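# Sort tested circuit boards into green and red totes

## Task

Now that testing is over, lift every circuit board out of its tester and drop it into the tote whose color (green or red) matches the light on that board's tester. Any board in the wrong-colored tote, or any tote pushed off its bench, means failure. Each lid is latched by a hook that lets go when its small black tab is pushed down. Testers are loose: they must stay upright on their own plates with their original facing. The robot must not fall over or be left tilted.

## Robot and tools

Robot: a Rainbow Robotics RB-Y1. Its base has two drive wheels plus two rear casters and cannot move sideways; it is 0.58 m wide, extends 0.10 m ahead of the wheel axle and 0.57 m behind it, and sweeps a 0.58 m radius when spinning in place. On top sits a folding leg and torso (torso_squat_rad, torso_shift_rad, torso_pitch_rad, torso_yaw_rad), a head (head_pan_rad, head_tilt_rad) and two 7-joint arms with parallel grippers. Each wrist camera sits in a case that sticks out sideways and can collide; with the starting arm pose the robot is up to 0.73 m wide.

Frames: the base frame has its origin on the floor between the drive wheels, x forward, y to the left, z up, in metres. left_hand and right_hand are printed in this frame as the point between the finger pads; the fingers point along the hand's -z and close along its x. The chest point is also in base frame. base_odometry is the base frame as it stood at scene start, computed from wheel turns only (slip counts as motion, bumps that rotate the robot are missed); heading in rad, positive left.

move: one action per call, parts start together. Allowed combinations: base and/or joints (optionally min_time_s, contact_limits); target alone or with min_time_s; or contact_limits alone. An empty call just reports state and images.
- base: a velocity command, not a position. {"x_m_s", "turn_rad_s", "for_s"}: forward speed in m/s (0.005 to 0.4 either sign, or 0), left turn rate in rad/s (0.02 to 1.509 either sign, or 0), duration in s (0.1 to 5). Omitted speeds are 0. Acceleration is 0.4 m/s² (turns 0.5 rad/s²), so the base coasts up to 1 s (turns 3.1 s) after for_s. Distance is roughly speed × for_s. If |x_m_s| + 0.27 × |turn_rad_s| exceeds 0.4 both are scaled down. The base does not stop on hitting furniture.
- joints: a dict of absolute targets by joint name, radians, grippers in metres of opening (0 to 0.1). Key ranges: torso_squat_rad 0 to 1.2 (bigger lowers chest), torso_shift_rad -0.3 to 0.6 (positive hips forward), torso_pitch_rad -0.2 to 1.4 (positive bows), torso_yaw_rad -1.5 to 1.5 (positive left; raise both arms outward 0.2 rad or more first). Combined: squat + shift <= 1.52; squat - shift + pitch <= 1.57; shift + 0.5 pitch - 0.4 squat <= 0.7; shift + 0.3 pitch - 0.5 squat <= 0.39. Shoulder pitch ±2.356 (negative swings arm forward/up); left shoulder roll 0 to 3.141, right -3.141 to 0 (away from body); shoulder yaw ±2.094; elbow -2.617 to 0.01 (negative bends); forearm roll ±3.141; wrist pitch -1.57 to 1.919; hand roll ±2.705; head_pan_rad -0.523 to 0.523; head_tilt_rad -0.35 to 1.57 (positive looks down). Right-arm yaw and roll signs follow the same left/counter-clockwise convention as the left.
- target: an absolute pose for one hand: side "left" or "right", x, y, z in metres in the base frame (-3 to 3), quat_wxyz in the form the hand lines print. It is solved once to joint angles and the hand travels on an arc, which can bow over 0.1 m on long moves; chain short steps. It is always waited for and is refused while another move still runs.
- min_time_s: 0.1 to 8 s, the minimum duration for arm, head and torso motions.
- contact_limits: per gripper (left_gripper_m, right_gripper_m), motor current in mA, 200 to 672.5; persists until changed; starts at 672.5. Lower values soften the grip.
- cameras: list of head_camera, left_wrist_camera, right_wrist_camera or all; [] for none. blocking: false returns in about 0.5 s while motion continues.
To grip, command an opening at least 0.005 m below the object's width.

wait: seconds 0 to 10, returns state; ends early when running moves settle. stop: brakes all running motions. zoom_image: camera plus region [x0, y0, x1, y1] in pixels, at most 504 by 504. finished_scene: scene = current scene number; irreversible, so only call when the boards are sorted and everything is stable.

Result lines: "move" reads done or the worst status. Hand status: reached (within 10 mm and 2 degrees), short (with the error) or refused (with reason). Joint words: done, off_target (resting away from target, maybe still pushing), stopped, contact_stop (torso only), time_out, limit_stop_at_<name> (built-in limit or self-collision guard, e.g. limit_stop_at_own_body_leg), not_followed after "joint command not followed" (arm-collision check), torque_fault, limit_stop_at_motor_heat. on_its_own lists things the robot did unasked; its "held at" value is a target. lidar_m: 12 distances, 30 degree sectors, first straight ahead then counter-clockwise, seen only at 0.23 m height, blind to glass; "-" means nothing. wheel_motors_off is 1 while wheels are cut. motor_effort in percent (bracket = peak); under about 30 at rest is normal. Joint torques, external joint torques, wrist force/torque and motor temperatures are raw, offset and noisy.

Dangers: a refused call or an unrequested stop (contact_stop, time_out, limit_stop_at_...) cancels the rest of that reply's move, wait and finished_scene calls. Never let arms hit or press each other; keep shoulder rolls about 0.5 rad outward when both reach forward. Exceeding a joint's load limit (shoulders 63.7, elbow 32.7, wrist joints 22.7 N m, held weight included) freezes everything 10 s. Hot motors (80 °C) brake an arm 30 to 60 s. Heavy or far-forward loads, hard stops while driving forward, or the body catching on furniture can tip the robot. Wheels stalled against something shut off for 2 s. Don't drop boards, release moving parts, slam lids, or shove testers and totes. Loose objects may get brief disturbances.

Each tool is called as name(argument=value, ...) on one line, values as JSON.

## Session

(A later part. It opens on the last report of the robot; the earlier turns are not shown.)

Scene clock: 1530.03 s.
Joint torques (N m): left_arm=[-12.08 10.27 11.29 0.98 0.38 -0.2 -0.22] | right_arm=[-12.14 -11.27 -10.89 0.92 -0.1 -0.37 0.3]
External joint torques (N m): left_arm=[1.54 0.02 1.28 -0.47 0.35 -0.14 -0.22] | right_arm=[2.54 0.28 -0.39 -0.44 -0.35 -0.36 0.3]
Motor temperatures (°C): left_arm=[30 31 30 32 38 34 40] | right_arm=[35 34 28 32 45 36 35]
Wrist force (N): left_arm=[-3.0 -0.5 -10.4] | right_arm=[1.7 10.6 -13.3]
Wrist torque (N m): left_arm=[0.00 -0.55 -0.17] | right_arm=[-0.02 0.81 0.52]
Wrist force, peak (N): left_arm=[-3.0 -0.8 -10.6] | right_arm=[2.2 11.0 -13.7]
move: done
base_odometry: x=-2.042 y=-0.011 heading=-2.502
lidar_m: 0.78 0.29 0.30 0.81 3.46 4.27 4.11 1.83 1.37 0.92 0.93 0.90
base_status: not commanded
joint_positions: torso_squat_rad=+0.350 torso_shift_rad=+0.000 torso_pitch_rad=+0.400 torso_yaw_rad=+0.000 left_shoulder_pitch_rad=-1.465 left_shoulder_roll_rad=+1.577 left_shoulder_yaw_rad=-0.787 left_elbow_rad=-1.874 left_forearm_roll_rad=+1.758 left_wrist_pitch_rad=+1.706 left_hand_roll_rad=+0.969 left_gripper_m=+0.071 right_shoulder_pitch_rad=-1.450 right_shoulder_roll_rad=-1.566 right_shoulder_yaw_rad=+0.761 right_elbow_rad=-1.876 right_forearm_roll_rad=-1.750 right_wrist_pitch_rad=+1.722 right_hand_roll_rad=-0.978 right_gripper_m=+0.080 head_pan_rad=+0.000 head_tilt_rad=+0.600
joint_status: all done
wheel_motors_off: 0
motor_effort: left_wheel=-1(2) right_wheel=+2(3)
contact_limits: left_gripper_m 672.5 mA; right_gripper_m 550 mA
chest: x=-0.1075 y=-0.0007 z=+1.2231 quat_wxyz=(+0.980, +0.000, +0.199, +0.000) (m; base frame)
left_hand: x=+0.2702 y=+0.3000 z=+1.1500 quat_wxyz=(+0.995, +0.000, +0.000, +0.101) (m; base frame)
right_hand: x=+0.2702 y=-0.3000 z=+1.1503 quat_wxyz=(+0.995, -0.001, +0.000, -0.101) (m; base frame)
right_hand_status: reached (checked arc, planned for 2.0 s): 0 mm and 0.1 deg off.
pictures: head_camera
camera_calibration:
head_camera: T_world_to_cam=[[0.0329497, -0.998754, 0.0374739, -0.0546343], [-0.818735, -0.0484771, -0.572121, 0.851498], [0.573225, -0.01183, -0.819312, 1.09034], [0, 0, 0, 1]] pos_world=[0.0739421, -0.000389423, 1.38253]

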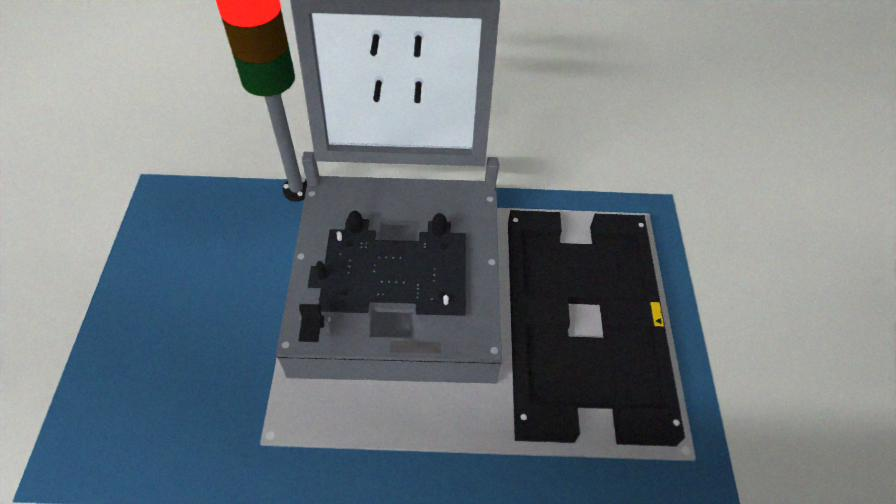

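move(base={"x_m_s":-0.25,"for_s":3.0}, cameras=[])

move(joints={"torso_pitch_rad":0.15}, cameras=[])

move(base={"turn_rad_s":0.6,"for_s":3.95}, cameras=["head_camera"])

Scene clock: 1542.43 s.
Joint torques (N m): left_arm=[-12.44 9.86 10.71 1.07 0.28 -0.26 -0.23] | right_arm=[-12.45 -10.75 -10.67 1.22 -0.15 -0.14 0.32]
External joint torques (N m): left_arm=[1.18 -0.39 0.71 -0.38 0.24 -0.21 -0.23] | right_arm=[2.23 0.79 -0.17 -0.14 -0.4 -0.13 0.32]
Motor temperatures (°C): left_arm=[30 31 30 32 38 34 40] | right_arm=[35 34 29 32 45 36 35]
Wrist force (N): left_arm=[-2.6 -0.8 -10.3] | right_arm=[1.9 10.9 -13.6]
Wrist torque (N m): left_arm=[0.03 -0.51 -0.18] | right_arm=[-0.05 0.83 0.53]
Wrist force, peak (N): left_arm=[-2.9 -0.5 -10.8] | right_arm=[1.7 11.0 -13.8]
move: done
base_odometry: x=-1.440 y=+0.437 heading=-2.503
lidar_m: 0.98 0.99 1.56 3.33 3.48 3.45 3.36 1.81 1.35 1.30 1.33 1.30
base_status: done (sent for 3 of 3 s)
joint_positions: torso_squat_rad=+0.350 torso_shift_rad=+0.000 torso_pitch_rad=+0.400 torso_yaw_rad=+0.000 left_shoulder_pitch_rad=-1.465 left_shoulder_roll_rad=+1.578 left_shoulder_yaw_rad=-0.787 left_elbow_rad=-1.874 left_forearm_roll_rad=+1.758 left_wrist_pitch_rad=+1.706 left_hand_roll_rad=+0.969 left_gripper_m=+0.071 right_shoulder_pitch_rad=-1.450 right_shoulder_roll_rad=-1.566 right_shoulder_yaw_rad=+0.761 right_elbow_rad=-1.876 right_forearm_roll_rad=-1.750 right_wrist_pitch_rad=+1.722 right_hand_roll_rad=-0.978 right_gripper_m=+0.080 head_pan_rad=+0.000 head_tilt_rad=+0.600
joint_status: not commanded
wheel_motors_off: 0
motor_effort: left_wheel=-1(26) right_wheel=+5(31)
contact_limits: left_gripper_m 672.5 mA; right_gripper_m 550 mA
chest: x=-0.1076 y=-0.0007 z=+1.2231 quat_wxyz=(+0.980, +0.000, +0.199, +0.000) (m; base frame)
left_hand: x=+0.2701 y=+0.3000 z=+1.1501 quat_wxyz=(+0.995, +0.000, +0.000, +0.101) (m; base frame)
right_hand: x=+0.2701 y=-0.3000 z=+1.1504 quat_wxyz=(+0.995, -0.001, -0.001, -0.101) (m; base frame)
pictures: none
No camera images: "cameras" was empty.

Scene clock: 1544.03 s.
Joint torques (N m): left_arm=[-12.3 7.49 10.13 2.26 -0.02 -0.52 -0.33] | right_arm=[-12.72 -7.77 -9.87 2.39 0.29 -0.46 0.23]
External joint torques (N m): left_arm=[1.18 -0.14 0.6 -0.38 0.29 -0.12 -0.32] | right_arm=[1.86 0.8 0.11 -0.15 -0.3 -0.08 0.22]
Motor temperatures (°C): left_arm=[30 31 30 32 38 34 40] | right_arm=[35 34 29 32 45 36 35]
Wrist force (N): left_arm=[-4.4 -0.5 -10.2] | right_arm=[0.4 10.5 -13.4]
Wrist torque (N m): left_arm=[0.02 -0.61 -0.15] | right_arm=[-0.05 0.72 0.52]
Wrist force, peak (N): left_arm=[-4.3 -0.8 -10.5] | right_arm=[1.7 10.7 -13.9]
move: done
base_odometry: x=-1.440 y=+0.437 heading=-2.503
lidar_m: 0.98 0.99 1.54 3.33 3.47 3.45 3.37 1.82 1.35 1.31 1.34 1.29
base_status: not commanded
joint_positions: torso_squat_rad=+0.350 torso_shift_rad=+0.000 torso_pitch_rad=+0.150 torso_yaw_rad=+0.000 left_shoulder_pitch_rad=-1.465 left_shoulder_roll_rad=+1.578 left_shoulder_yaw_rad=-0.787 left_elbow_rad=-1.874 left_forearm_roll_rad=+1.758 left_wrist_pitch_rad=+1.706 left_hand_roll_rad=+0.969 left_gripper_m=+0.071 right_shoulder_pitch_rad=-1.450 right_shoulder_roll_rad=-1.566 right_shoulder_yaw_rad=+0.761 right_elbow_rad=-1.876 right_forearm_roll_rad=-1.750 right_wrist_pitch_rad=+1.722 right_hand_roll_rad=-0.978 right_gripper_m=+0.080 head_pan_rad=+0.000 head_tilt_rad=+0.600
joint_status: all done
wheel_motors_off: 0
motor_effort: left_wheel=-3(4) right_wheel=+3(6)
contact_limits: left_gripper_m 672.5 mA; right_gripper_m 550 mA
chest: x=-0.1819 y=-0.0008 z=+1.2440 quat_wxyz=(+0.997, +0.000, +0.075, +0.000) (m; base frame)
left_hand: x=+0.2022 y=+0.2999 z=+1.2668 quat_wxyz=(+0.987, -0.012, -0.124, +0.100) (m; base frame)
right_hand: x=+0.2020 y=-0.3001 z=+1.2671 quat_wxyz=(+0.987, +0.012, -0.125, -0.101) (m; base frame)
pictures: none
No camera images: "cameras" was empty.

Scene clock: 1549.50 s.
Joint torques (N m): left_arm=[-12.34 7.44 10.04 2.32 -0.01 -0.39 -0.28] | right_arm=[-12.79 -7.74 -9.91 2.34 0.25 -0.48 0.29]
External joint torques (N m): left_arm=[1.14 -0.2 0.51 -0.32 0.3 0.01 -0.27] | right_arm=[1.8 0.83 0.08 -0.2 -0.34 -0.11 0.27]
Motor temperatures (°C): left_arm=[30 31 30 32 38 34 40] | right_arm=[35 34 29 32 45 35 35]
Wrist force (N): left_arm=[-4.5 -0.4 -9.9] | right_arm=[0.2 10.4 -13.6]
Wrist torque (N m): left_arm=[0.00 -0.60 -0.15] | right_arm=[-0.03 0.71 0.51]
Wrist force, peak (N): left_arm=[-4.5 -0.3 -10.4] | right_arm=[0.5 10.9 -13.5]
move: done
base_odometry: x=-1.440 y=+0.437 heading=-0.123
lidar_m: 3.83 3.44 2.45 1.48 1.30 1.30 1.30 1.62 0.99 1.13 2.56 3.34
base_status: done (sent for 3.97 of 3.97 s)
joint_positions: torso_squat_rad=+0.350 torso_shift_rad=+0.000 torso_pitch_rad=+0.150 torso_yaw_rad=+0.000 left_shoulder_pitch_rad=-1.465 left_shoulder_roll_rad=+1.578 left_shoulder_yaw_rad=-0.787 left_elbow_rad=-1.874 left_forearm_roll_rad=+1.758 left_wrist_pitch_rad=+1.706 left_hand_roll_rad=+0.969 left_gripper_m=+0.071 right_shoulder_pitch_rad=-1.450 right_shoulder_roll_rad=-1.566 right_shoulder_yaw_rad=+0.761 right_elbow_rad=-1.876 right_forearm_roll_rad=-1.750 right_wrist_pitch_rad=+1.722 right_hand_roll_rad=-0.978 right_gripper_m=+0.080 head_pan_rad=+0.000 head_tilt_rad=+0.600
joint_status: not commanded
wheel_motors_off: 0
motor_effort: left_wheel=+1(27) right_wheel=+4(26)
contact_limits: left_gripper_m 672.5 mA; right_gripper_m 550 mA
chest: x=-0.1819 y=-0.0007 z=+1.2440 quat_wxyz=(+0.997, +0.000, +0.075, +0.000) (m; base frame)
left_hand: x=+0.2022 y=+0.2999 z=+1.2667 quat_wxyz=(+0.987, -0.012, -0.124, +0.100) (m; base frame)
right_hand: x=+0.2020 y=-0.3001 z=+1.2671 quat_wxyz=(+0.987, +0.012, -0.125, -0.101) (m; base frame)
pictures: head_camera
camera_calibration:
head_camera: T_world_to_cam=[[0.0224659, -0.998757, 0.0444911, -0.0635988], [-0.651611, -0.0483793, -0.757009, 1.06301], [0.758221, -0.0119841, -0.651888, 0.975489], [0, 0, 0, 1]] pos_world=[-0.045539, -0.000401755, 1.44345]

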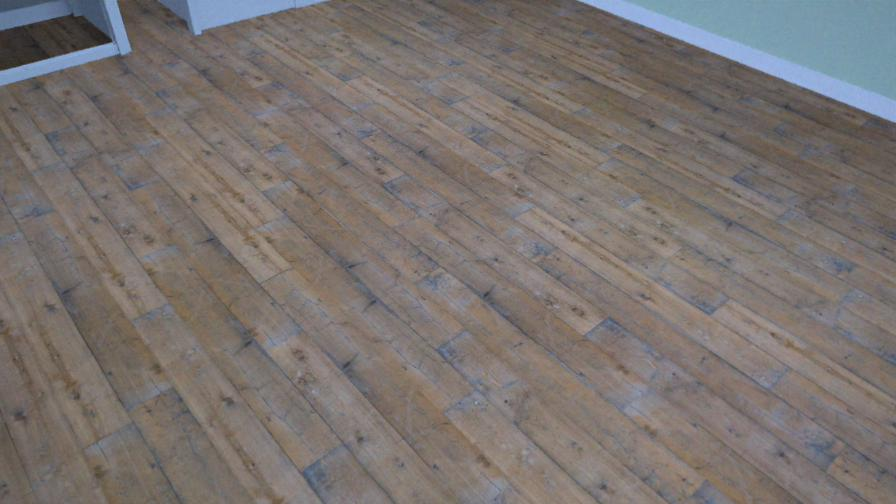

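move(base={"x_m_s":0.35,"for_s":4.4}, cameras=[])

move(base={"x_m_s":0.35,"for_s":4.4}, cameras=[])

move(base={"turn_rad_s":0.4,"for_s":1.8}, cameras=["head_camera"])

Scene clock: 1560.10 s.
Joint torques (N m): left_arm=[-12.44 7.25 10.05 2.25 -0.08 -0.56 -0.24] | right_arm=[-12.5 -7.87 -10.04 2.39 0.23 -0.54 0.32]
External joint torques (N m): left_arm=[1.04 -0.38 0.52 -0.39 0.23 -0.16 -0.22] | right_arm=[2.09 0.7 -0.06 -0.15 -0.36 -0.16 0.31]
Motor temperatures (°C): left_arm=[30 31 30 32 38 34 40] | right_arm=[35 34 29 32 45 35 35]
Wrist force (N): left_arm=[-4.4 -0.6 -10.0] | right_arm=[0.3 10.0 -13.3]
Wrist torque (N m): left_arm=[0.04 -0.61 -0.17] | right_arm=[0.03 0.72 0.52]
Wrist force, peak (N): left_arm=[-4.1 -0.5 -10.8] | right_arm=[0.8 10.4 -13.7]
move: done
base_odometry: x=+0.088 y=+0.249 heading=-0.123
lidar_m: 2.72 2.22 2.22 2.62 2.34 2.35 2.78 2.05 2.12 2.54 2.29 2.29
base_status: done (sent for 4.4 of 4.4 s)
joint_positions: torso_squat_rad=+0.350 torso_shift_rad=+0.000 torso_pitch_rad=+0.150 torso_yaw_rad=+0.000 left_shoulder_pitch_rad=-1.465 left_shoulder_roll_rad=+1.578 left_shoulder_yaw_rad=-0.787 left_elbow_rad=-1.874 left_forearm_roll_rad=+1.758 left_wrist_pitch_rad=+1.706 left_hand_roll_rad=+0.969 left_gripper_m=+0.071 right_shoulder_pitch_rad=-1.450 right_shoulder_roll_rad=-1.566 right_shoulder_yaw_rad=+0.761 right_elbow_rad=-1.876 right_forearm_roll_rad=-1.750 right_wrist_pitch_rad=+1.722 right_hand_roll_rad=-0.978 right_gripper_m=+0.080 head_pan_rad=+0.000 head_tilt_rad=+0.600
joint_status: not commanded
wheel_motors_off: 0
motor_effort: left_wheel=-1(28) right_wheel=-3(30)
contact_limits: left_gripper_m 672.5 mA; right_gripper_m 550 mA
chest: x=-0.1818 y=-0.0007 z=+1.2440 quat_wxyz=(+0.997, +0.000, +0.075, +0.000) (m; base frame)
left_hand: x=+0.2023 y=+0.2999 z=+1.2667 quat_wxyz=(+0.987, -0.012, -0.124, +0.100) (m; base frame)
right_hand: x=+0.2021 y=-0.3001 z=+1.2670 quat_wxyz=(+0.987, +0.012, -0.125, -0.101) (m; base frame)
pictures: none
No camera images: "cameras" was empty.

Scene clock: 1565.87 s.
Joint torques (N m): left_arm=[-12.4 7.22 10.02 2.21 -0.08 -0.4 -0.28] | right_arm=[-12.65 -7.88 -9.65 2.39 0.17 -0.46 0.37]
External joint torques (N m): left_arm=[1.08 -0.41 0.49 -0.43 0.23 0 -0.26] | right_arm=[1.94 0.69 0.33 -0.15 -0.42 -0.08 0.36]
Motor temperatures (°C): left_arm=[30 31 30 32 38 34 40] | right_arm=[35 34 29 32 45 35 35]
Wrist force (N): left_arm=[-4.2 -0.4 -10.2] | right_arm=[0.5 10.2 -13.0]
Wrist torque (N m): left_arm=[-0.01 -0.59 -0.16] | right_arm=[0.01 0.75 0.53]
Wrist force, peak (N): left_arm=[-4.7 -0.3 -10.6] | right_arm=[0.4 10.4 -13.9]
move: done
base_odometry: x=+1.617 y=+0.061 heading=-0.122
lidar_m: 1.36 1.76 1.15 1.33 2.61 3.38 3.65 3.35 2.35 1.41 1.24 1.24
base_status: done (sent for 4.4 of 4.4 s)
joint_positions: torso_squat_rad=+0.350 torso_shift_rad=+0.000 torso_pitch_rad=+0.150 torso_yaw_rad=+0.000 left_shoulder_pitch_rad=-1.464 left_shoulder_roll_rad=+1.578 left_shoulder_yaw_rad=-0.787 left_elbow_rad=-1.874 left_forearm_roll_rad=+1.758 left_wrist_pitch_rad=+1.706 left_hand_roll_rad=+0.969 left_gripper_m=+0.071 right_shoulder_pitch_rad=-1.450 right_shoulder_roll_rad=-1.566 right_shoulder_yaw_rad=+0.761 right_elbow_rad=-1.876 right_forearm_roll_rad=-1.750 right_wrist_pitch_rad=+1.722 right_hand_roll_rad=-0.978 right_gripper_m=+0.080 head_pan_rad=+0.000 head_tilt_rad=+0.600
joint_status: not commanded
wheel_motors_off: 0
motor_effort: left_wheel=+2(28) right_wheel=-4(20)
contact_limits: left_gripper_m 672.5 mA; right_gripper_m 550 mA
chest: x=-0.1818 y=-0.0007 z=+1.2440 quat_wxyz=(+0.997, +0.000, +0.075, +0.000) (m; base frame)
left_hand: x=+0.2023 y=+0.3000 z=+1.2667 quat_wxyz=(+0.987, -0.012, -0.124, +0.100) (m; base frame)
right_hand: x=+0.2021 y=-0.3001 z=+1.2670 quat_wxyz=(+0.987, +0.012, -0.125, -0.101) (m; base frame)
pictures: none
No camera images: "cameras" was empty.

Scene clock: 1568.77 s.
Joint torques (N m): left_arm=[-12.34 7.43 9.91 2.29 -0.04 -0.57 -0.21] | right_arm=[-12.67 -7.73 -9.67 2.41 0.24 -0.4 0.33]
External joint torques (N m): left_arm=[1.14 -0.21 0.38 -0.35 0.26 -0.16 -0.19] | right_arm=[1.92 0.84 0.31 -0.13 -0.35 -0.02 0.32]
Motor temperatures (°C): left_arm=[30 31 30 32 37 34 40] | right_arm=[35 34 29 32 45 35 35]
Wrist force (N): left_arm=[-4.4 -0.7 -10.1] | right_arm=[0.3 10.8 -13.2]
Wrist torque (N m): left_arm=[0.04 -0.61 -0.15] | right_arm=[-0.06 0.72 0.52]
Wrist force, peak (N): left_arm=[-4.3 -0.3 -10.4] | right_arm=[0.2 10.6 -13.7]
move: done
base_odometry: x=+1.617 y=+0.061 heading=+0.598
lidar_m: 1.14 1.14 1.63 3.36 3.50 3.42 3.28 1.84 1.31 1.25 1.28 1.37
base_status: done (sent for 1.8 of 1.8 s)
joint_positions: torso_squat_rad=+0.350 torso_shift_rad=+0.000 torso_pitch_rad=+0.150 torso_yaw_rad=+0.000 left_shoulder_pitch_rad=-1.464 left_shoulder_roll_rad=+1.578 left_shoulder_yaw_rad=-0.787 left_elbow_rad=-1.874 left_forearm_roll_rad=+1.758 left_wrist_pitch_rad=+1.706 left_hand_roll_rad=+0.969 left_gripper_m=+0.071 right_shoulder_pitch_rad=-1.450 right_shoulder_roll_rad=-1.566 right_shoulder_yaw_rad=+0.761 right_elbow_rad=-1.876 right_forearm_roll_rad=-1.750 right_wrist_pitch_rad=+1.722 right_hand_roll_rad=-0.978 right_gripper_m=+0.080 head_pan_rad=+0.000 head_tilt_rad=+0.600
joint_status: not commanded
wheel_motors_off: 0
motor_effort: left_wheel=+1(27) right_wheel=+2(26)
contact_limits: left_gripper_m 672.5 mA; right_gripper_m 550 mA
chest: x=-0.1818 y=-0.0007 z=+1.2440 quat_wxyz=(+0.997, +0.000, +0.075, +0.000) (m; base frame)
left_hand: x=+0.2023 y=+0.2999 z=+1.2667 quat_wxyz=(+0.987, -0.012, -0.124, +0.100) (m; base frame)
right_hand: x=+0.2021 y=-0.3001 z=+1.2670 quat_wxyz=(+0.987, +0.012, -0.125, -0.101) (m; base frame)
pictures: head_camera
camera_calibration:
head_camera: T_world_to_cam=[[0.0224733, -0.998757, 0.0444813, -0.0635925], [-0.651717, -0.048375, -0.756918, 1.06292], [0.758129, -0.0119788, -0.651994, 0.975551], [0, 0, 0, 1]] pos_world=[-0.0454421, -0.000408782, 1.44343]

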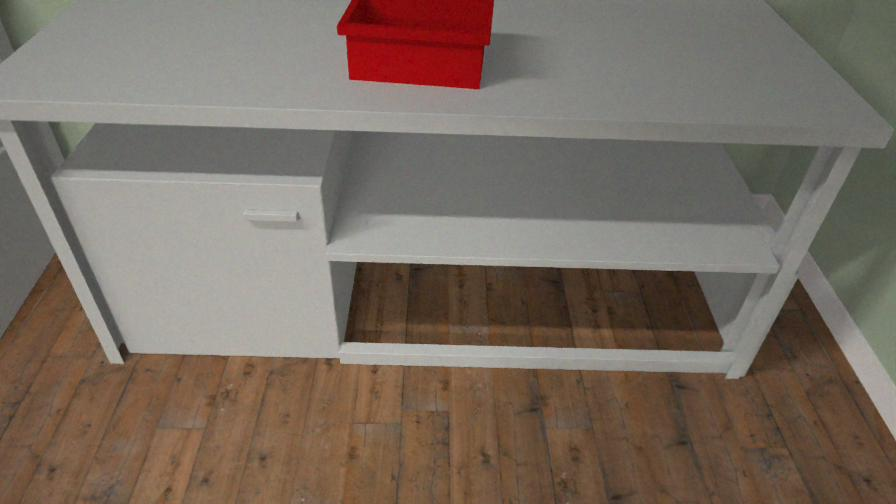

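move(base={"x_m_s":0.2,"for_s":2.5}, joints={"torso_pitch_rad":0.4}, cameras=[])

move(base={"x_m_s":0.15,"for_s":1.9}, cameras=["head_camera"])

Scene clock: 1577.57 s.
Joint torques (N m): left_arm=[-12.62 9.21 10.27 1.12 0.15 -0.13 -0.23] | right_arm=[-12.7 -10.2 -10.08 1.29 0.01 -0.08 0.33]
External joint torques (N m): left_arm=[0.99 -1.04 0.27 -0.33 0.12 -0.08 -0.23] | right_arm=[1.98 1.34 0.42 -0.07 -0.24 -0.08 0.33]
Motor temperatures (°C): left_arm=[30 31 30 32 37 34 40] | right_arm=[35 34 29 32 45 35 35]
Wrist force (N): left_arm=[-2.9 -0.9 -10.2] | right_arm=[1.9 10.7 -13.5]
Wrist torque (N m): left_arm=[0.03 -0.53 -0.18] | right_arm=[-0.04 0.83 0.53]
Wrist force, peak (N): left_arm=[-4.6 -0.5 -10.5] | right_arm=[2.0 11.0 -13.8]
move: done
base_odometry: x=+2.030 y=+0.342 heading=+0.598
lidar_m: 1.13 0.67 0.86 2.46 3.50 3.88 3.78 1.81 1.29 1.23 1.01 1.20
base_status: done (sent for 2.5 of 2.5 s)
joint_positions: torso_squat_rad=+0.350 torso_shift_rad=+0.000 torso_pitch_rad=+0.400 torso_yaw_rad=+0.000 left_shoulder_pitch_rad=-1.464 left_shoulder_roll_rad=+1.578 left_shoulder_yaw_rad=-0.787 left_elbow_rad=-1.874 left_forearm_roll_rad=+1.758 left_wrist_pitch_rad=+1.706 left_hand_roll_rad=+0.969 left_gripper_m=+0.071 right_shoulder_pitch_rad=-1.450 right_shoulder_roll_rad=-1.566 right_shoulder_yaw_rad=+0.761 right_elbow_rad=-1.876 right_forearm_roll_rad=-1.750 right_wrist_pitch_rad=+1.722 right_hand_roll_rad=-0.978 right_gripper_m=+0.080 head_pan_rad=+0.000 head_tilt_rad=+0.600
joint_status: all done
wheel_motors_off: 0
motor_effort: left_wheel=+1(31) right_wheel=-2(33)
contact_limits: left_gripper_m 672.5 mA; right_gripper_m 550 mA
chest: x=-0.1075 y=-0.0007 z=+1.2231 quat_wxyz=(+0.980, +0.000, +0.199, +0.000) (m; base frame)
left_hand: x=+0.2702 y=+0.3001 z=+1.1501 quat_wxyz=(+0.995, +0.000, +0.000, +0.101) (m; base frame)
right_hand: x=+0.2701 y=-0.3000 z=+1.1504 quat_wxyz=(+0.995, -0.001, -0.001, -0.101) (m; base frame)
pictures: none
No camera images: "cameras" was empty.

Scene clock: 1580.43 s.
Joint torques (N m): left_arm=[-12.74 9.26 10.16 1.14 0.17 -0.1 -0.26] | right_arm=[-12.76 -10.34 -9.95 1.35 -0.07 -0.08 0.27]
External joint torques (N m): left_arm=[0.88 -1 0.15 -0.31 0.14 -0.04 -0.26] | right_arm=[1.93 1.21 0.55 -0.01 -0.32 -0.07 0.27]
Motor temperatures (°C): left_arm=[30 31 30 32 37 34 40] | right_arm=[35 34 29 32 45 35 35]
Wrist force (N): left_arm=[-3.2 -0.6 -10.3] | right_arm=[2.1 10.8 -13.5]
Wrist torque (N m): left_arm=[0.00 -0.55 -0.18] | right_arm=[-0.07 0.84 0.52]
Wrist force, peak (N): left_arm=[-2.8 -0.7 -10.7] | right_arm=[2.3 11.0 -13.9]
move: done
base_odometry: x=+2.266 y=+0.502 heading=+0.598
lidar_m: 0.98 0.43 0.47 1.28 3.48 4.16 4.07 1.80 1.29 1.23 0.87 1.03
base_status: done (sent for 1.9 of 1.9 s)
joint_positions: torso_squat_rad=+0.350 torso_shift_rad=+0.000 torso_pitch_rad=+0.400 torso_yaw_rad=+0.000 left_shoulder_pitch_rad=-1.464 left_shoulder_roll_rad=+1.578 left_shoulder_yaw_rad=-0.787 left_elbow_rad=-1.874 left_forearm_roll_rad=+1.758 left_wrist_pitch_rad=+1.706 left_hand_roll_rad=+0.969 left_gripper_m=+0.071 right_shoulder_pitch_rad=-1.450 right_shoulder_roll_rad=-1.566 right_shoulder_yaw_rad=+0.761 right_elbow_rad=-1.876 right_forearm_roll_rad=-1.750 right_wrist_pitch_rad=+1.722 right_hand_roll_rad=-0.978 right_gripper_m=+0.080 head_pan_rad=+0.000 head_tilt_rad=+0.600
joint_status: not commanded
wheel_motors_off: 0
motor_effort: left_wheel=+0(23) right_wheel=-2(19)
contact_limits: left_gripper_m 672.5 mA; right_gripper_m 550 mA
chest: x=-0.1076 y=-0.0007 z=+1.2231 quat_wxyz=(+0.980, +0.000, +0.199, +0.000) (m; base frame)
left_hand: x=+0.2701 y=+0.3001 z=+1.1501 quat_wxyz=(+0.995, +0.000, +0.000, +0.101) (m; base frame)
right_hand: x=+0.2701 y=-0.3000 z=+1.1505 quat_wxyz=(+0.995, -0.001, -0.001, -0.101) (m; base frame)
pictures: head_camera
camera_calibration:
head_camera: T_world_to_cam=[[0.0329478, -0.998753, 0.0375198, -0.0546732], [-0.818671, -0.0485031, -0.57221, 0.851569], [0.573316, -0.0118634, -0.819248, 1.09031], [0, 0, 0, 1]] pos_world=[0.0738626, -0.000366446, 1.38256]

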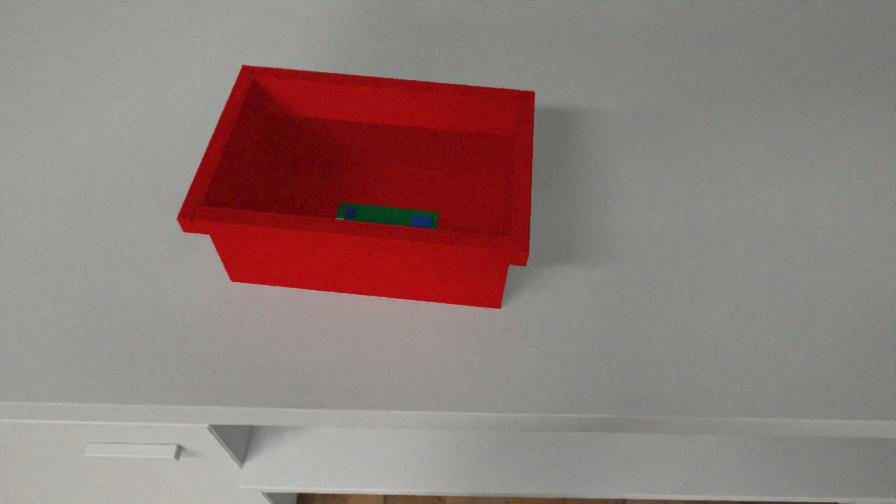

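move(target={"side":"left","x":0.38,"y":0.12,"z":1.13,"quat_wxyz":[0.9992,0,0,-0.04]}, min_time_s=2.5, cameras=[])

move(target={"side":"left","x":0.442,"y":0.063,"z":1.05,"quat_wxyz":[0.9992,0,0,-0.04]}, min_time_s=2.5, cameras=["head_camera","left_wrist_camera"])

Scene clock: 1592.60 s.
Joint torques (N m): left_arm=[-22.27 6.51 7.78 -0.12 0.17 0.3 -0.21] | right_arm=[-12.93 -10.24 -9.91 1.33 -0.05 -0.09 0.26]
External joint torques (N m): left_arm=[0.29 -1.38 -1.29 1.03 0.15 0.37 -0.21] | right_arm=[1.75 1.31 0.6 -0.03 -0.3 -0.09 0.26]
Motor temperatures (°C): left_arm=[30 31 30 32 37 34 40] | right_arm=[35 34 29 32 45 35 35]
Wrist force (N): left_arm=[-2.6 -0.2 -10.3] | right_arm=[1.7 10.5 -13.7]
Wrist torque (N m): left_arm=[-0.02 -0.49 -0.20] | right_arm=[-0.01 0.80 0.53]
Wrist force, peak (N): left_arm=[-3.0 -0.6 -10.6] | right_arm=[1.7 11.0 -13.7]
move: done
base_odometry: x=+2.266 y=+0.502 heading=+0.598
lidar_m: 0.98 0.42 0.46 1.28 3.48 4.16 4.06 1.80 1.28 1.22 0.86 1.03
base_status: not commanded
joint_positions: torso_squat_rad=+0.350 torso_shift_rad=+0.000 torso_pitch_rad=+0.400 torso_yaw_rad=+0.000 left_shoulder_pitch_rad=-1.811 left_shoulder_roll_rad=+0.819 left_shoulder_yaw_rad=-0.940 left_elbow_rad=-1.231 left_forearm_roll_rad=+1.470 left_wrist_pitch_rad=+1.811 left_hand_roll_rad=+0.777 left_gripper_m=+0.071 right_shoulder_pitch_rad=-1.450 right_shoulder_roll_rad=-1.566 right_shoulder_yaw_rad=+0.761 right_elbow_rad=-1.876 right_forearm_roll_rad=-1.750 right_wrist_pitch_rad=+1.722 right_hand_roll_rad=-0.978 right_gripper_m=+0.080 head_pan_rad=+0.000 head_tilt_rad=+0.600
joint_status: all done
wheel_motors_off: 0
motor_effort: left_wheel=+0(2) right_wheel=-2(4)
contact_limits: left_gripper_m 672.5 mA; right_gripper_m 550 mA
chest: x=-0.1076 y=-0.0007 z=+1.2231 quat_wxyz=(+0.980, +0.000, +0.199, +0.000) (m; base frame)
left_hand: x=+0.3797 y=+0.1201 z=+1.1301 quat_wxyz=(+0.999, -0.001, -0.001, -0.040) (m; base frame)
left_hand_status: reached (checked arc, planned for 2.5 s): 0 mm and 0.2 deg off.
right_hand: x=+0.2701 y=-0.3000 z=+1.1505 quat_wxyz=(+0.995, -0.001, -0.001, -0.101) (m; base frame)
pictures: none
No camera images: "cameras" was empty.

Scene clock: 1595.43 s.
Joint torques (N m): left_arm=[-24.65 6.82 1.37 -0.96 0.07 -0.42 -0.08] | right_arm=[-12.7 -10.17 -10.04 1.3 -0.05 -0.08 0.26]
External joint torques (N m): left_arm=[0.76 -1.47 -1.23 1.11 0.06 -0.28 -0.08] | right_arm=[1.98 1.37 0.46 -0.06 -0.29 -0.07 0.26]
Motor temperatures (°C): left_arm=[30 31 30 32 37 34 40] | right_arm=[35 34 29 32 45 35 35]
Wrist force (N): left_arm=[-3.1 -0.1 -10.3] | right_arm=[1.8 10.6 -13.3]
Wrist torque (N m): left_arm=[-0.03 -0.58 -0.22] | right_arm=[-0.03 0.83 0.53]
Wrist force, peak (N): left_arm=[-2.7 -0.2 -10.8] | right_arm=[2.3 10.9 -13.9]
move: done
base_odometry: x=+2.266 y=+0.502 heading=+0.598
lidar_m: 0.98 0.43 0.47 1.28 3.48 4.16 4.07 1.80 1.29 1.22 0.87 1.02
base_status: not commanded
joint_positions: torso_squat_rad=+0.350 torso_shift_rad=+0.000 torso_pitch_rad=+0.400 torso_yaw_rad=+0.000 left_shoulder_pitch_rad=-1.945 left_shoulder_roll_rad=+0.305 left_shoulder_yaw_rad=-1.022 left_elbow_rad=-0.267 left_forearm_roll_rad=+1.331 left_wrist_pitch_rad=+1.548 left_hand_roll_rad=+0.347 left_gripper_m=+0.071 right_shoulder_pitch_rad=-1.450 right_shoulder_roll_rad=-1.566 right_shoulder_yaw_rad=+0.761 right_elbow_rad=-1.876 right_forearm_roll_rad=-1.750 right_wrist_pitch_rad=+1.722 right_hand_roll_rad=-0.978 right_gripper_m=+0.080 head_pan_rad=+0.000 head_tilt_rad=+0.600
joint_status: all done
wheel_motors_off: 0
motor_effort: left_wheel=-1(2) right_wheel=-3(4)
contact_limits: left_gripper_m 672.5 mA; right_gripper_m 550 mA
chest: x=-0.1076 y=-0.0007 z=+1.2231 quat_wxyz=(+0.980, +0.000, +0.199, +0.000) (m; base frame)
left_hand: x=+0.4415 y=+0.0632 z=+1.0501 quat_wxyz=(+0.999, -0.003, -0.012, -0.040) (m; base frame)
left_hand_status: reached (checked arc, as near as the solve gets, planned for 2.5 s): 1 mm and 1.4 deg off.
right_hand: x=+0.2701 y=-0.3000 z=+1.1505 quat_wxyz=(+0.995, -0.001, -0.001, -0.101) (m; base frame)
pictures: head_camera, left_wrist_camera
camera_calibration:
head_camera: T_world_to_cam=[[0.0329478, -0.998752, 0.0375244, -0.0546744], [-0.818674, -0.0485057, -0.572206, 0.851567], [0.573312, -0.0118673, -0.819251, 1.09031], [0, 0, 0, 1]] pos_world=[0.0738684, -0.000361248, 1.38256]
left_wrist_camera: T_world_to_cam=[[0.997861, -0.064406, 0.0112272, -0.449628], [-0.0615471, -0.867529, 0.493563, -0.402019], [-0.0220486, -0.493198, -0.869637, 1.02308], [0, 0, 0, 1]] pos_world=[0.44648, 0.126861, 1.09318]

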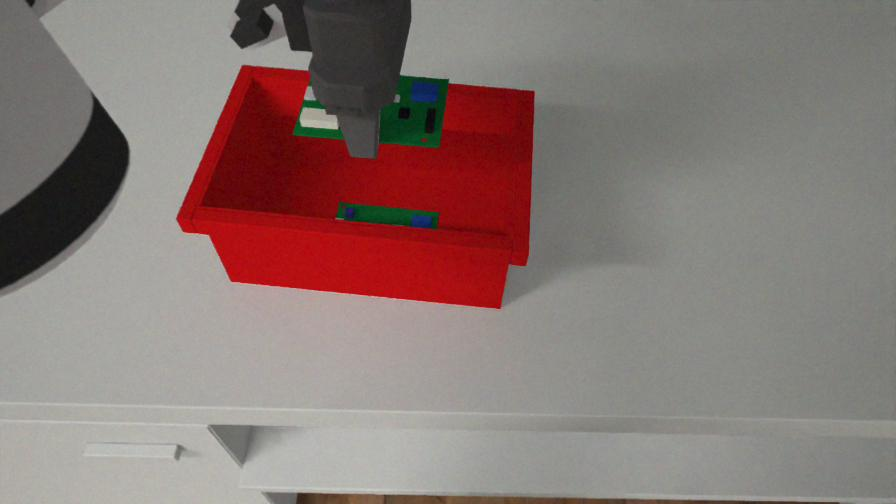

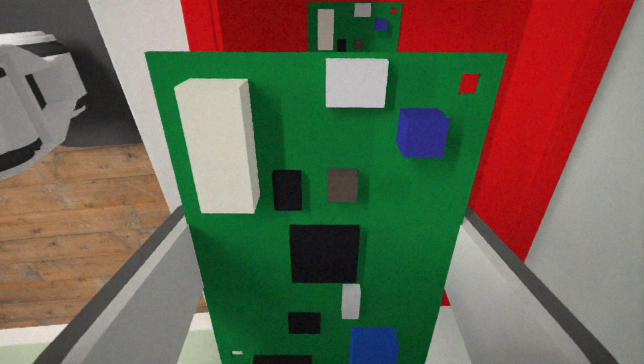

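move(target={"side":"left","x":0.438,"y":0.063,"z":0.965,"quat_wxyz":[0.9992,0,0,-0.04]}, min_time_s=3, cameras=["head_camera","left_wrist_camera"])

Scene clock: 1605.17 s.
Joint torques (N m): left_arm=[-22.34 5.45 1.34 -0.98 0.13 -0.19 0.47] | right_arm=[-12.74 -10.27 -9.93 1.35 -0.06 -0.11 0.19]
External joint torques (N m): left_arm=[2.65 -2.06 -1.21 1.1 0.12 -0.01 0.47] | right_arm=[1.94 1.28 0.57 -0.01 -0.31 -0.1 0.19]
Motor temperatures (°C): left_arm=[30 31 30 32 37 34 40] | right_arm=[34 34 29 32 45 35 35]
Wrist force (N): left_arm=[-2.1 -0.5 -10.3] | right_arm=[1.8 10.5 -13.6]
Wrist torque (N m): left_arm=[0.01 -0.57 -0.20] | right_arm=[-0.01 0.83 0.52]
Wrist force, peak (N): left_arm=[-6.2 3.4 15.6] | right_arm=[1.8 11.0 -13.8]
move: short
base_odometry: x=+2.265 y=+0.502 heading=+0.598
lidar_m: 0.98 0.43 0.46 1.29 3.48 4.16 4.05 1.80 1.29 1.22 0.87 1.03
base_status: not commanded
joint_positions: torso_squat_rad=+0.350 torso_shift_rad=+0.000 torso_pitch_rad=+0.400 torso_yaw_rad=+0.000 left_shoulder_pitch_rad=-1.793 left_shoulder_roll_rad=+0.256 left_shoulder_yaw_rad=-1.047 left_elbow_rad=-0.267 left_forearm_roll_rad=+1.300 left_wrist_pitch_rad=+1.367 left_hand_roll_rad=+0.352 left_gripper_m=+0.070 right_shoulder_pitch_rad=-1.450 right_shoulder_roll_rad=-1.566 right_shoulder_yaw_rad=+0.761 right_elbow_rad=-1.876 right_forearm_roll_rad=-1.750 right_wrist_pitch_rad=+1.722 right_hand_roll_rad=-0.978 right_gripper_m=+0.080 head_pan_rad=+0.000 head_tilt_rad=+0.600
joint_status: all done
wheel_motors_off: 0
motor_effort: left_wheel=+0(2) right_wheel=-2(4)
contact_limits: left_gripper_m 672.5 mA; right_gripper_m 550 mA
chest: x=-0.1076 y=-0.0007 z=+1.2231 quat_wxyz=(+0.980, +0.000, +0.199, +0.000) (m; base frame)
left_hand: x=+0.4376 y=+0.0632 z=+0.9654 quat_wxyz=(+0.999, -0.006, -0.024, -0.040) (m; base frame)
left_hand_status: short (checked arc, as near as the solve gets, planned for 3.0 s): 1 mm and 2.8 deg off. The place is met; only the turn is off.
right_hand: x=+0.2701 y=-0.3000 z=+1.1505 quat_wxyz=(+0.995, -0.001, -0.001, -0.101) (m; base frame)
pictures: head_camera, left_wrist_camera
camera_calibration:
head_camera: T_world_to_cam=[[0.0329486, -0.998752, 0.0375287, -0.0546768], [-0.818644, -0.0485094, -0.572249, 0.851612], [0.573356, -0.0118678, -0.819221, 1.09029], [0, 0, 0, 1]] pos_world=[0.0738424, -0.000357875, 1.38258]
left_wrist_camera: T_world_to_cam=[[0.997306, -0.0643157, 0.0352732, -0.467756], [-0.0733368, -0.864006, 0.498112, -0.359953], [-0.00156017, -0.499357, -0.866395, 0.937716], [0, 0, 0, 1]] pos_world=[0.441561, 0.127169, 1.00823]

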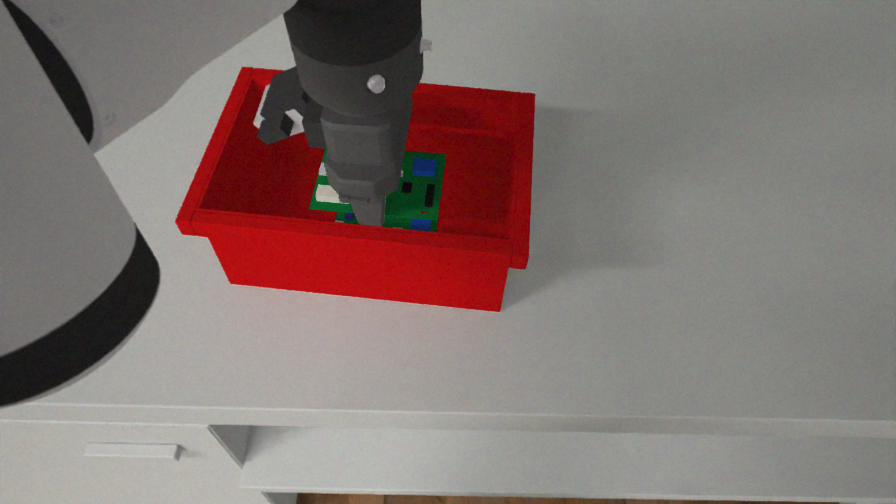

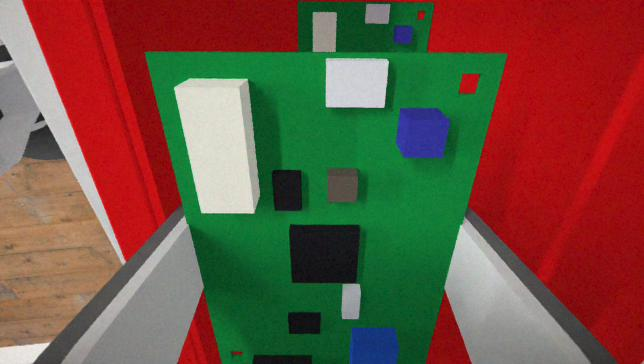

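move(target={"side":"left","x":0.436,"y":0.066,"z":0.945,"quat_wxyz":[0.9992,0,0,-0.04]}, min_time_s=2, cameras=["left_wrist_camera"])

move(target={"side":"left","x":0.436,"y":0.066,"z":0.935,"quat_wxyz":[0.9992,0,0,-0.04]}, min_time_s=2, cameras=["left_wrist_camera"])

Scene clock: 1613.63 s.
Joint torques (N m): left_arm=[-21.48 4.82 1.15 -1.02 0.11 -0.19 -0.28] | right_arm=[-12.88 -10.27 -9.91 1.3 -0.07 -0.04 0.4]
External joint torques (N m): left_arm=[3.34 -2.47 -1.39 1.06 0.1 0.01 -0.27] | right_arm=[1.8 1.27 0.59 -0.06 -0.31 -0.03 0.4]
Motor temperatures (°C): left_arm=[30 31 29 32 37 34 40] | right_arm=[34 34 29 32 45 35 35]
Wrist force (N): left_arm=[-1.5 -0.4 -9.6] | right_arm=[2.2 10.6 -13.7]
Wrist torque (N m): left_arm=[0.00 -0.52 -0.21] | right_arm=[-0.02 0.85 0.51]
Wrist force, peak (N): left_arm=[-2.5 -0.5 -10.7] | right_arm=[2.0 11.1 -13.7]
move: short
base_odometry: x=+2.265 y=+0.502 heading=+0.598
lidar_m: 0.98 0.42 0.46 1.28 3.48 4.15 4.07 1.79 1.29 1.22 0.87 1.02
base_status: not commanded
joint_positions: torso_squat_rad=+0.350 torso_shift_rad=+0.000 torso_pitch_rad=+0.400 torso_yaw_rad=+0.000 left_shoulder_pitch_rad=-1.755 left_shoulder_roll_rad=+0.250 left_shoulder_yaw_rad=-1.054 left_elbow_rad=-0.267 left_forearm_roll_rad=+1.293 left_wrist_pitch_rad=+1.322 left_hand_roll_rad=+0.349 left_gripper_m=+0.070 right_shoulder_pitch_rad=-1.450 right_shoulder_roll_rad=-1.566 right_shoulder_yaw_rad=+0.761 right_elbow_rad=-1.876 right_forearm_roll_rad=-1.750 right_wrist_pitch_rad=+1.722 right_hand_roll_rad=-0.978 right_gripper_m=+0.080 head_pan_rad=+0.000 head_tilt_rad=+0.600
joint_status: all done
wheel_motors_off: 0
motor_effort: left_wheel=+0(2) right_wheel=-1(4)
contact_limits: left_gripper_m 672.5 mA; right_gripper_m 550 mA
chest: x=-0.1076 y=-0.0007 z=+1.2231 quat_wxyz=(+0.980, +0.000, +0.199, +0.000) (m; base frame)
left_hand: x=+0.4357 y=+0.0662 z=+0.9455 quat_wxyz=(+0.999, -0.007, -0.027, -0.040) (m; base frame)
left_hand_status: short (checked arc, as near as the solve gets, planned for 2.0 s): 1 mm and 3.2 deg off. The place is met; only the turn is off.
right_hand: x=+0.2701 y=-0.3000 z=+1.1505 quat_wxyz=(+0.995, -0.001, -0.001, -0.101) (m; base frame)
pictures: left_wrist_camera
camera_calibration:
left_wrist_camera: T_world_to_cam=[[0.997073, -0.0640051, 0.0418118, -0.471042], [-0.0763392, -0.863192, 0.49907, -0.34722], [0.00414861, -0.500802, -0.865552, 0.918781], [0, 0, 0, 1]] pos_world=[0.439346, 0.13026, 0.988235]

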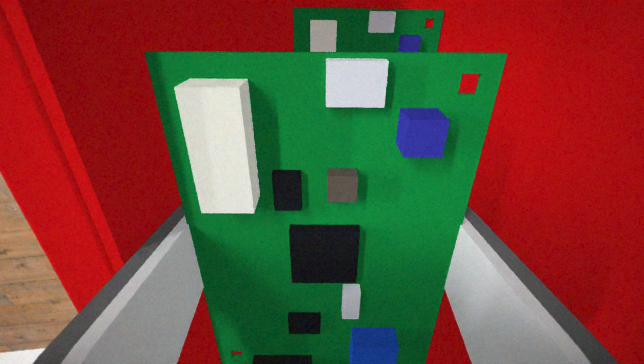

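Scene clock: 1615.97 s.
Joint torques (N m): left_arm=[-21.22 4.76 1.25 -1.08 0.16 -0.14 0.52] | right_arm=[-12.83 -10.3 -9.85 1.3 0 -0.09 0.25]
External joint torques (N m): left_arm=[3.5 -2.41 -1.28 1.01 0.16 0.07 0.52] | right_arm=[1.85 1.24 0.66 -0.06 -0.25 -0.08 0.25]
Motor temperatures (°C): left_arm=[30 31 29 32 37 34 40] | right_arm=[34 34 29 32 45 35 35]
Wrist force (N): left_arm=[-1.1 -0.6 -9.9] | right_arm=[1.9 10.7 -13.4]
Wrist torque (N m): left_arm=[0.05 -0.50 -0.22] | right_arm=[-0.04 0.84 0.55]
Wrist force, peak (N): left_arm=[-1.0 -0.7 -10.6] | right_arm=[2.1 10.9 -13.8]
move: short
base_odometry: x=+2.265 y=+0.502 heading=+0.598
lidar_m: 0.98 0.42 0.47 1.29 3.48 4.16 4.06 1.79 1.28 1.22 0.87 1.03
base_status: not commanded
joint_positions: torso_squat_rad=+0.350 torso_shift_rad=+0.000 torso_pitch_rad=+0.400 torso_yaw_rad=+0.000 left_shoulder_pitch_rad=-1.736 left_shoulder_roll_rad=+0.245 left_shoulder_yaw_rad=-1.057 left_elbow_rad=-0.267 left_forearm_roll_rad=+1.288 left_wrist_pitch_rad=+1.293 left_hand_roll_rad=+0.350 left_gripper_m=+0.070 right_shoulder_pitch_rad=-1.450 right_shoulder_roll_rad=-1.566 right_shoulder_yaw_rad=+0.761 right_elbow_rad=-1.876 right_forearm_roll_rad=-1.750 right_wrist_pitch_rad=+1.722 right_hand_roll_rad=-0.978 right_gripper_m=+0.080 head_pan_rad=+0.000 head_tilt_rad=+0.600
joint_status: all done
wheel_motors_off: 0
motor_effort: left_wheel=+1(3) right_wheel=-2(4)
contact_limits: left_gripper_m 672.5 mA; right_gripper_m 550 mA
chest: x=-0.1076 y=-0.0007 z=+1.2231 quat_wxyz=(+0.980, +0.000, +0.199, +0.000) (m; base frame)
left_hand: x=+0.4357 y=+0.0662 z=+0.9356 quat_wxyz=(+0.999, -0.008, -0.032, -0.040) (m; base frame)
left_hand_status: short (checked arc, as near as the solve gets, planned for 2.0 s): 1 mm and 3.8 deg off. The place is met; only the turn is off.
right_hand: x=+0.2701 y=-0.3000 z=+1.1505 quat_wxyz=(+0.995, -0.001, -0.001, -0.101) (m; base frame)
pictures: left_wrist_camera
camera_calibration:
left_wrist_camera: T_world_to_cam=[[0.99658, -0.064041, 0.0522305, -0.480168], [-0.0816218, -0.861666, 0.500869, -0.341721], [0.0129291, -0.503419, -0.863946, 0.905015], [0, 0, 0, 1]] pos_world=[0.438932, 0.130402, 0.978121]

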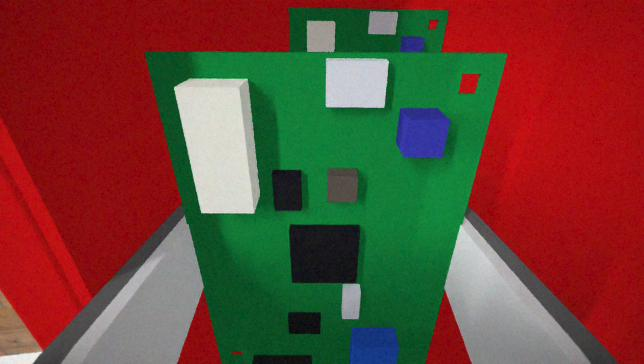

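move(target={"side":"left","x":0.434,"y":0.066,"z":0.926,"quat_wxyz":[0.9992,0,0,-0.04]}, min_time_s=1.5, cameras=["head_camera"])

move(target={"side":"left","x":0.434,"y":0.066,"z":0.919,"quat_wxyz":[0.9992,0,0,-0.04]}, min_time_s=1.5, cameras=["head_camera","left_wrist_camera"])

Scene clock: 1628.73 s.
Joint torques (N m): left_arm=[-21.3 4.64 0.98 -1.05 0.15 -0.33 0.59] | right_arm=[-12.89 -10.19 -9.7 1.27 -0.04 -0.08 0.26]
External joint torques (N m): left_arm=[3.31 -2.4 -1.53 1.03 0.15 -0.11 0.59] | right_arm=[1.79 1.35 0.8 -0.09 -0.29 -0.08 0.26]
Motor temperatures (°C): left_arm=[30 31 29 32 37 34 40] | right_arm=[34 34 29 32 45 35 35]
Wrist force (N): left_arm=[-1.6 -0.5 -9.5] | right_arm=[1.7 10.9 -13.3]
Wrist torque (N m): left_arm=[0.04 -0.51 -0.22] | right_arm=[-0.06 0.80 0.53]
Wrist force, peak (N): left_arm=[-1.1 -0.5 -10.8] | right_arm=[2.0 11.1 -13.7]
move: short
base_odometry: x=+2.265 y=+0.502 heading=+0.598
lidar_m: 0.98 0.43 0.46 1.29 3.47 4.17 4.06 1.79 1.29 1.22 0.87 1.03
base_status: not commanded
joint_positions: torso_squat_rad=+0.350 torso_shift_rad=+0.000 torso_pitch_rad=+0.400 torso_yaw_rad=+0.000 left_shoulder_pitch_rad=-1.720 left_shoulder_roll_rad=+0.239 left_shoulder_yaw_rad=-1.060 left_elbow_rad=-0.267 left_forearm_roll_rad=+1.284 left_wrist_pitch_rad=+1.274 left_hand_roll_rad=+0.352 left_gripper_m=+0.070 right_shoulder_pitch_rad=-1.450 right_shoulder_roll_rad=-1.566 right_shoulder_yaw_rad=+0.761 right_elbow_rad=-1.876 right_forearm_roll_rad=-1.750 right_wrist_pitch_rad=+1.722 right_hand_roll_rad=-0.978 right_gripper_m=+0.080 head_pan_rad=+0.000 head_tilt_rad=+0.600
joint_status: all done
wheel_motors_off: 0
motor_effort: left_wheel=-1(2) right_wheel=-2(4)
contact_limits: left_gripper_m 672.5 mA; right_gripper_m 550 mA
chest: x=-0.1076 y=-0.0007 z=+1.2231 quat_wxyz=(+0.980, +0.000, +0.199, +0.000) (m; base frame)
left_hand: x=+0.4337 y=+0.0662 z=+0.9266 quat_wxyz=(+0.999, -0.009, -0.033, -0.040) (m; base frame)
left_hand_status: short (checked arc, as near as the solve gets, planned for 1.5 s): 1 mm and 3.9 deg off. The place is met; only the turn is off.
right_hand: x=+0.2701 y=-0.3000 z=+1.1505 quat_wxyz=(+0.995, -0.001, -0.001, -0.101) (m; base frame)
pictures: head_camera
camera_calibration:
head_camera: T_world_to_cam=[[0.0329488, -0.998752, 0.0375285, -0.0546765], [-0.818644, -0.0485095, -0.572248, 0.851612], [0.573355, -0.0118676, -0.819221, 1.09029], [0, 0, 0, 1]] pos_world=[0.0738435, -0.000357897, 1.38258]

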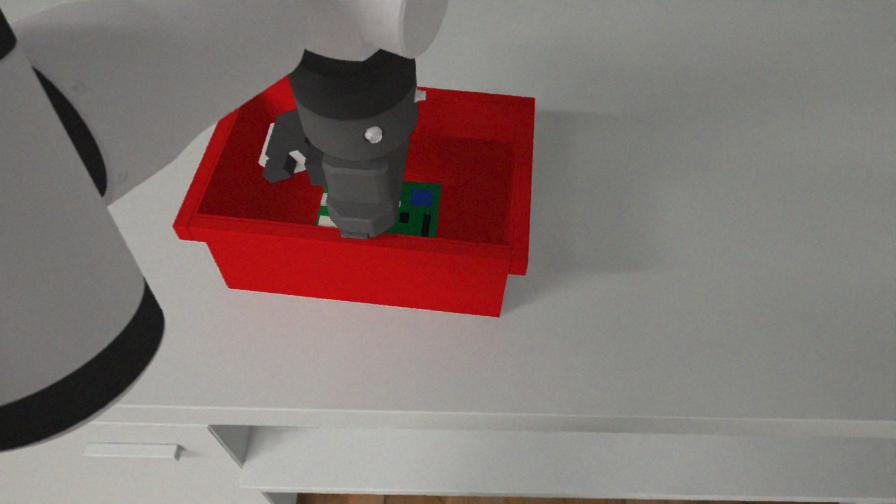

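Scene clock: 1630.57 s.
Joint torques (N m): left_arm=[-11.69 1.49 -0.15 -1.16 -0.23 -3 0.6] | right_arm=[-12.75 -10.26 -9.87 1.28 -0.13 -0.15 0.31]
External joint torques (N m): left_arm=[12.86 -5.5 -2.66 0.92 -0.22 -2.75 0.61] | right_arm=[1.94 1.27 0.63 -0.09 -0.38 -0.14 0.31]
Motor temperatures (°C): left_arm=[30 31 29 32 37 34 40] | right_arm=[34 34 29 32 45 35 35]
Wrist force (N): left_arm=[-7.9 2.0 19.8] | right_arm=[1.9 10.3 -13.6]
Wrist torque (N m): left_arm=[0.05 0.82 -0.33] | right_arm=[0.01 0.82 0.54]
Wrist force, peak (N): left_arm=[-7.5 2.1 21.2] | right_arm=[2.0 10.8 -13.8]
move: short
base_odometry: x=+2.265 y=+0.502 heading=+0.598
lidar_m: 0.98 0.43 0.46 1.29 3.49 4.16 4.07 1.81 1.28 1.23 0.87 1.02
base_status: not commanded
joint_positions: torso_squat_rad=+0.350 torso_shift_rad=+0.000 torso_pitch_rad=+0.399 torso_yaw_rad=+0.000 left_shoulder_pitch_rad=-1.708 left_shoulder_roll_rad=+0.236 left_shoulder_yaw_rad=-1.062 left_elbow_rad=-0.267 left_forearm_roll_rad=+1.280 left_wrist_pitch_rad=+1.252 left_hand_roll_rad=+0.353 left_gripper_m=+0.071 right_shoulder_pitch_rad=-1.450 right_shoulder_roll_rad=-1.566 right_shoulder_yaw_rad=+0.761 right_elbow_rad=-1.876 right_forearm_roll_rad=-1.750 right_wrist_pitch_rad=+1.722 right_hand_roll_rad=-0.978 right_gripper_m=+0.080 head_pan_rad=+0.000 head_tilt_rad=+0.600
joint_status: all done
wheel_motors_off: 0
motor_effort: left_wheel=+1(3) right_wheel=-2(3)
contact_limits: left_gripper_m 672.5 mA; right_gripper_m 550 mA
chest: x=-0.1081 y=-0.0007 z=+1.2232 quat_wxyz=(+0.980, +0.000, +0.198, +0.000) (m; base frame)
left_hand: x=+0.4342 y=+0.0661 z=+0.9215 quat_wxyz=(+0.998, -0.010, -0.039, -0.040) (m; base frame)
left_hand_status: short (checked arc, as near as the solve gets, planned for 1.5 s): 3 mm and 4.6 deg off. The place is met; only the turn is off.
right_hand: x=+0.2696 y=-0.3000 z=+1.1509 quat_wxyz=(+0.995, -0.001, -0.001, -0.101) (m; base frame)
pictures: head_camera, left_wrist_camera
camera_calibration:
head_camera: T_world_to_cam=[[0.0329403, -0.998752, 0.0375485, -0.0546881], [-0.81809, -0.0485254, -0.573039, 0.852261], [0.574145, -0.011842, -0.818668, 1.09008], [0, 0, 0, 1]] pos_world=[0.0731632, -0.000354793, 1.38285]
left_wrist_camera: T_world_to_cam=[[0.995831, -0.0637563, 0.0652327, -0.489642], [-0.0879864, -0.860002, 0.502648, -0.333839], [0.0240532, -0.506293, -0.862026, 0.886433], [0, 0, 0, 1]] pos_world=[0.436906, 0.130474, 0.963873]

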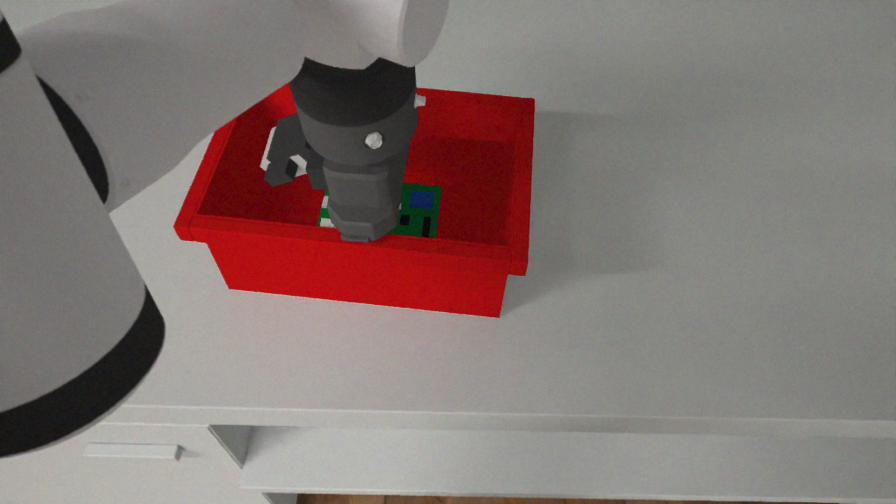

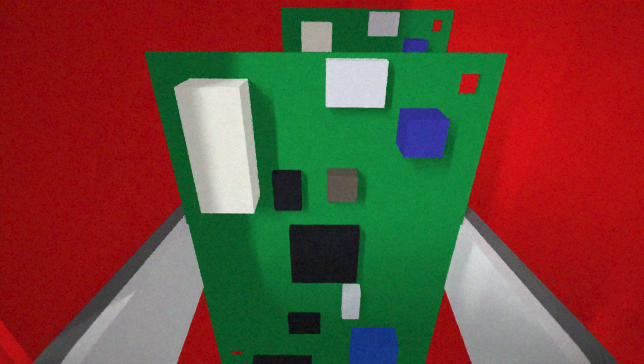

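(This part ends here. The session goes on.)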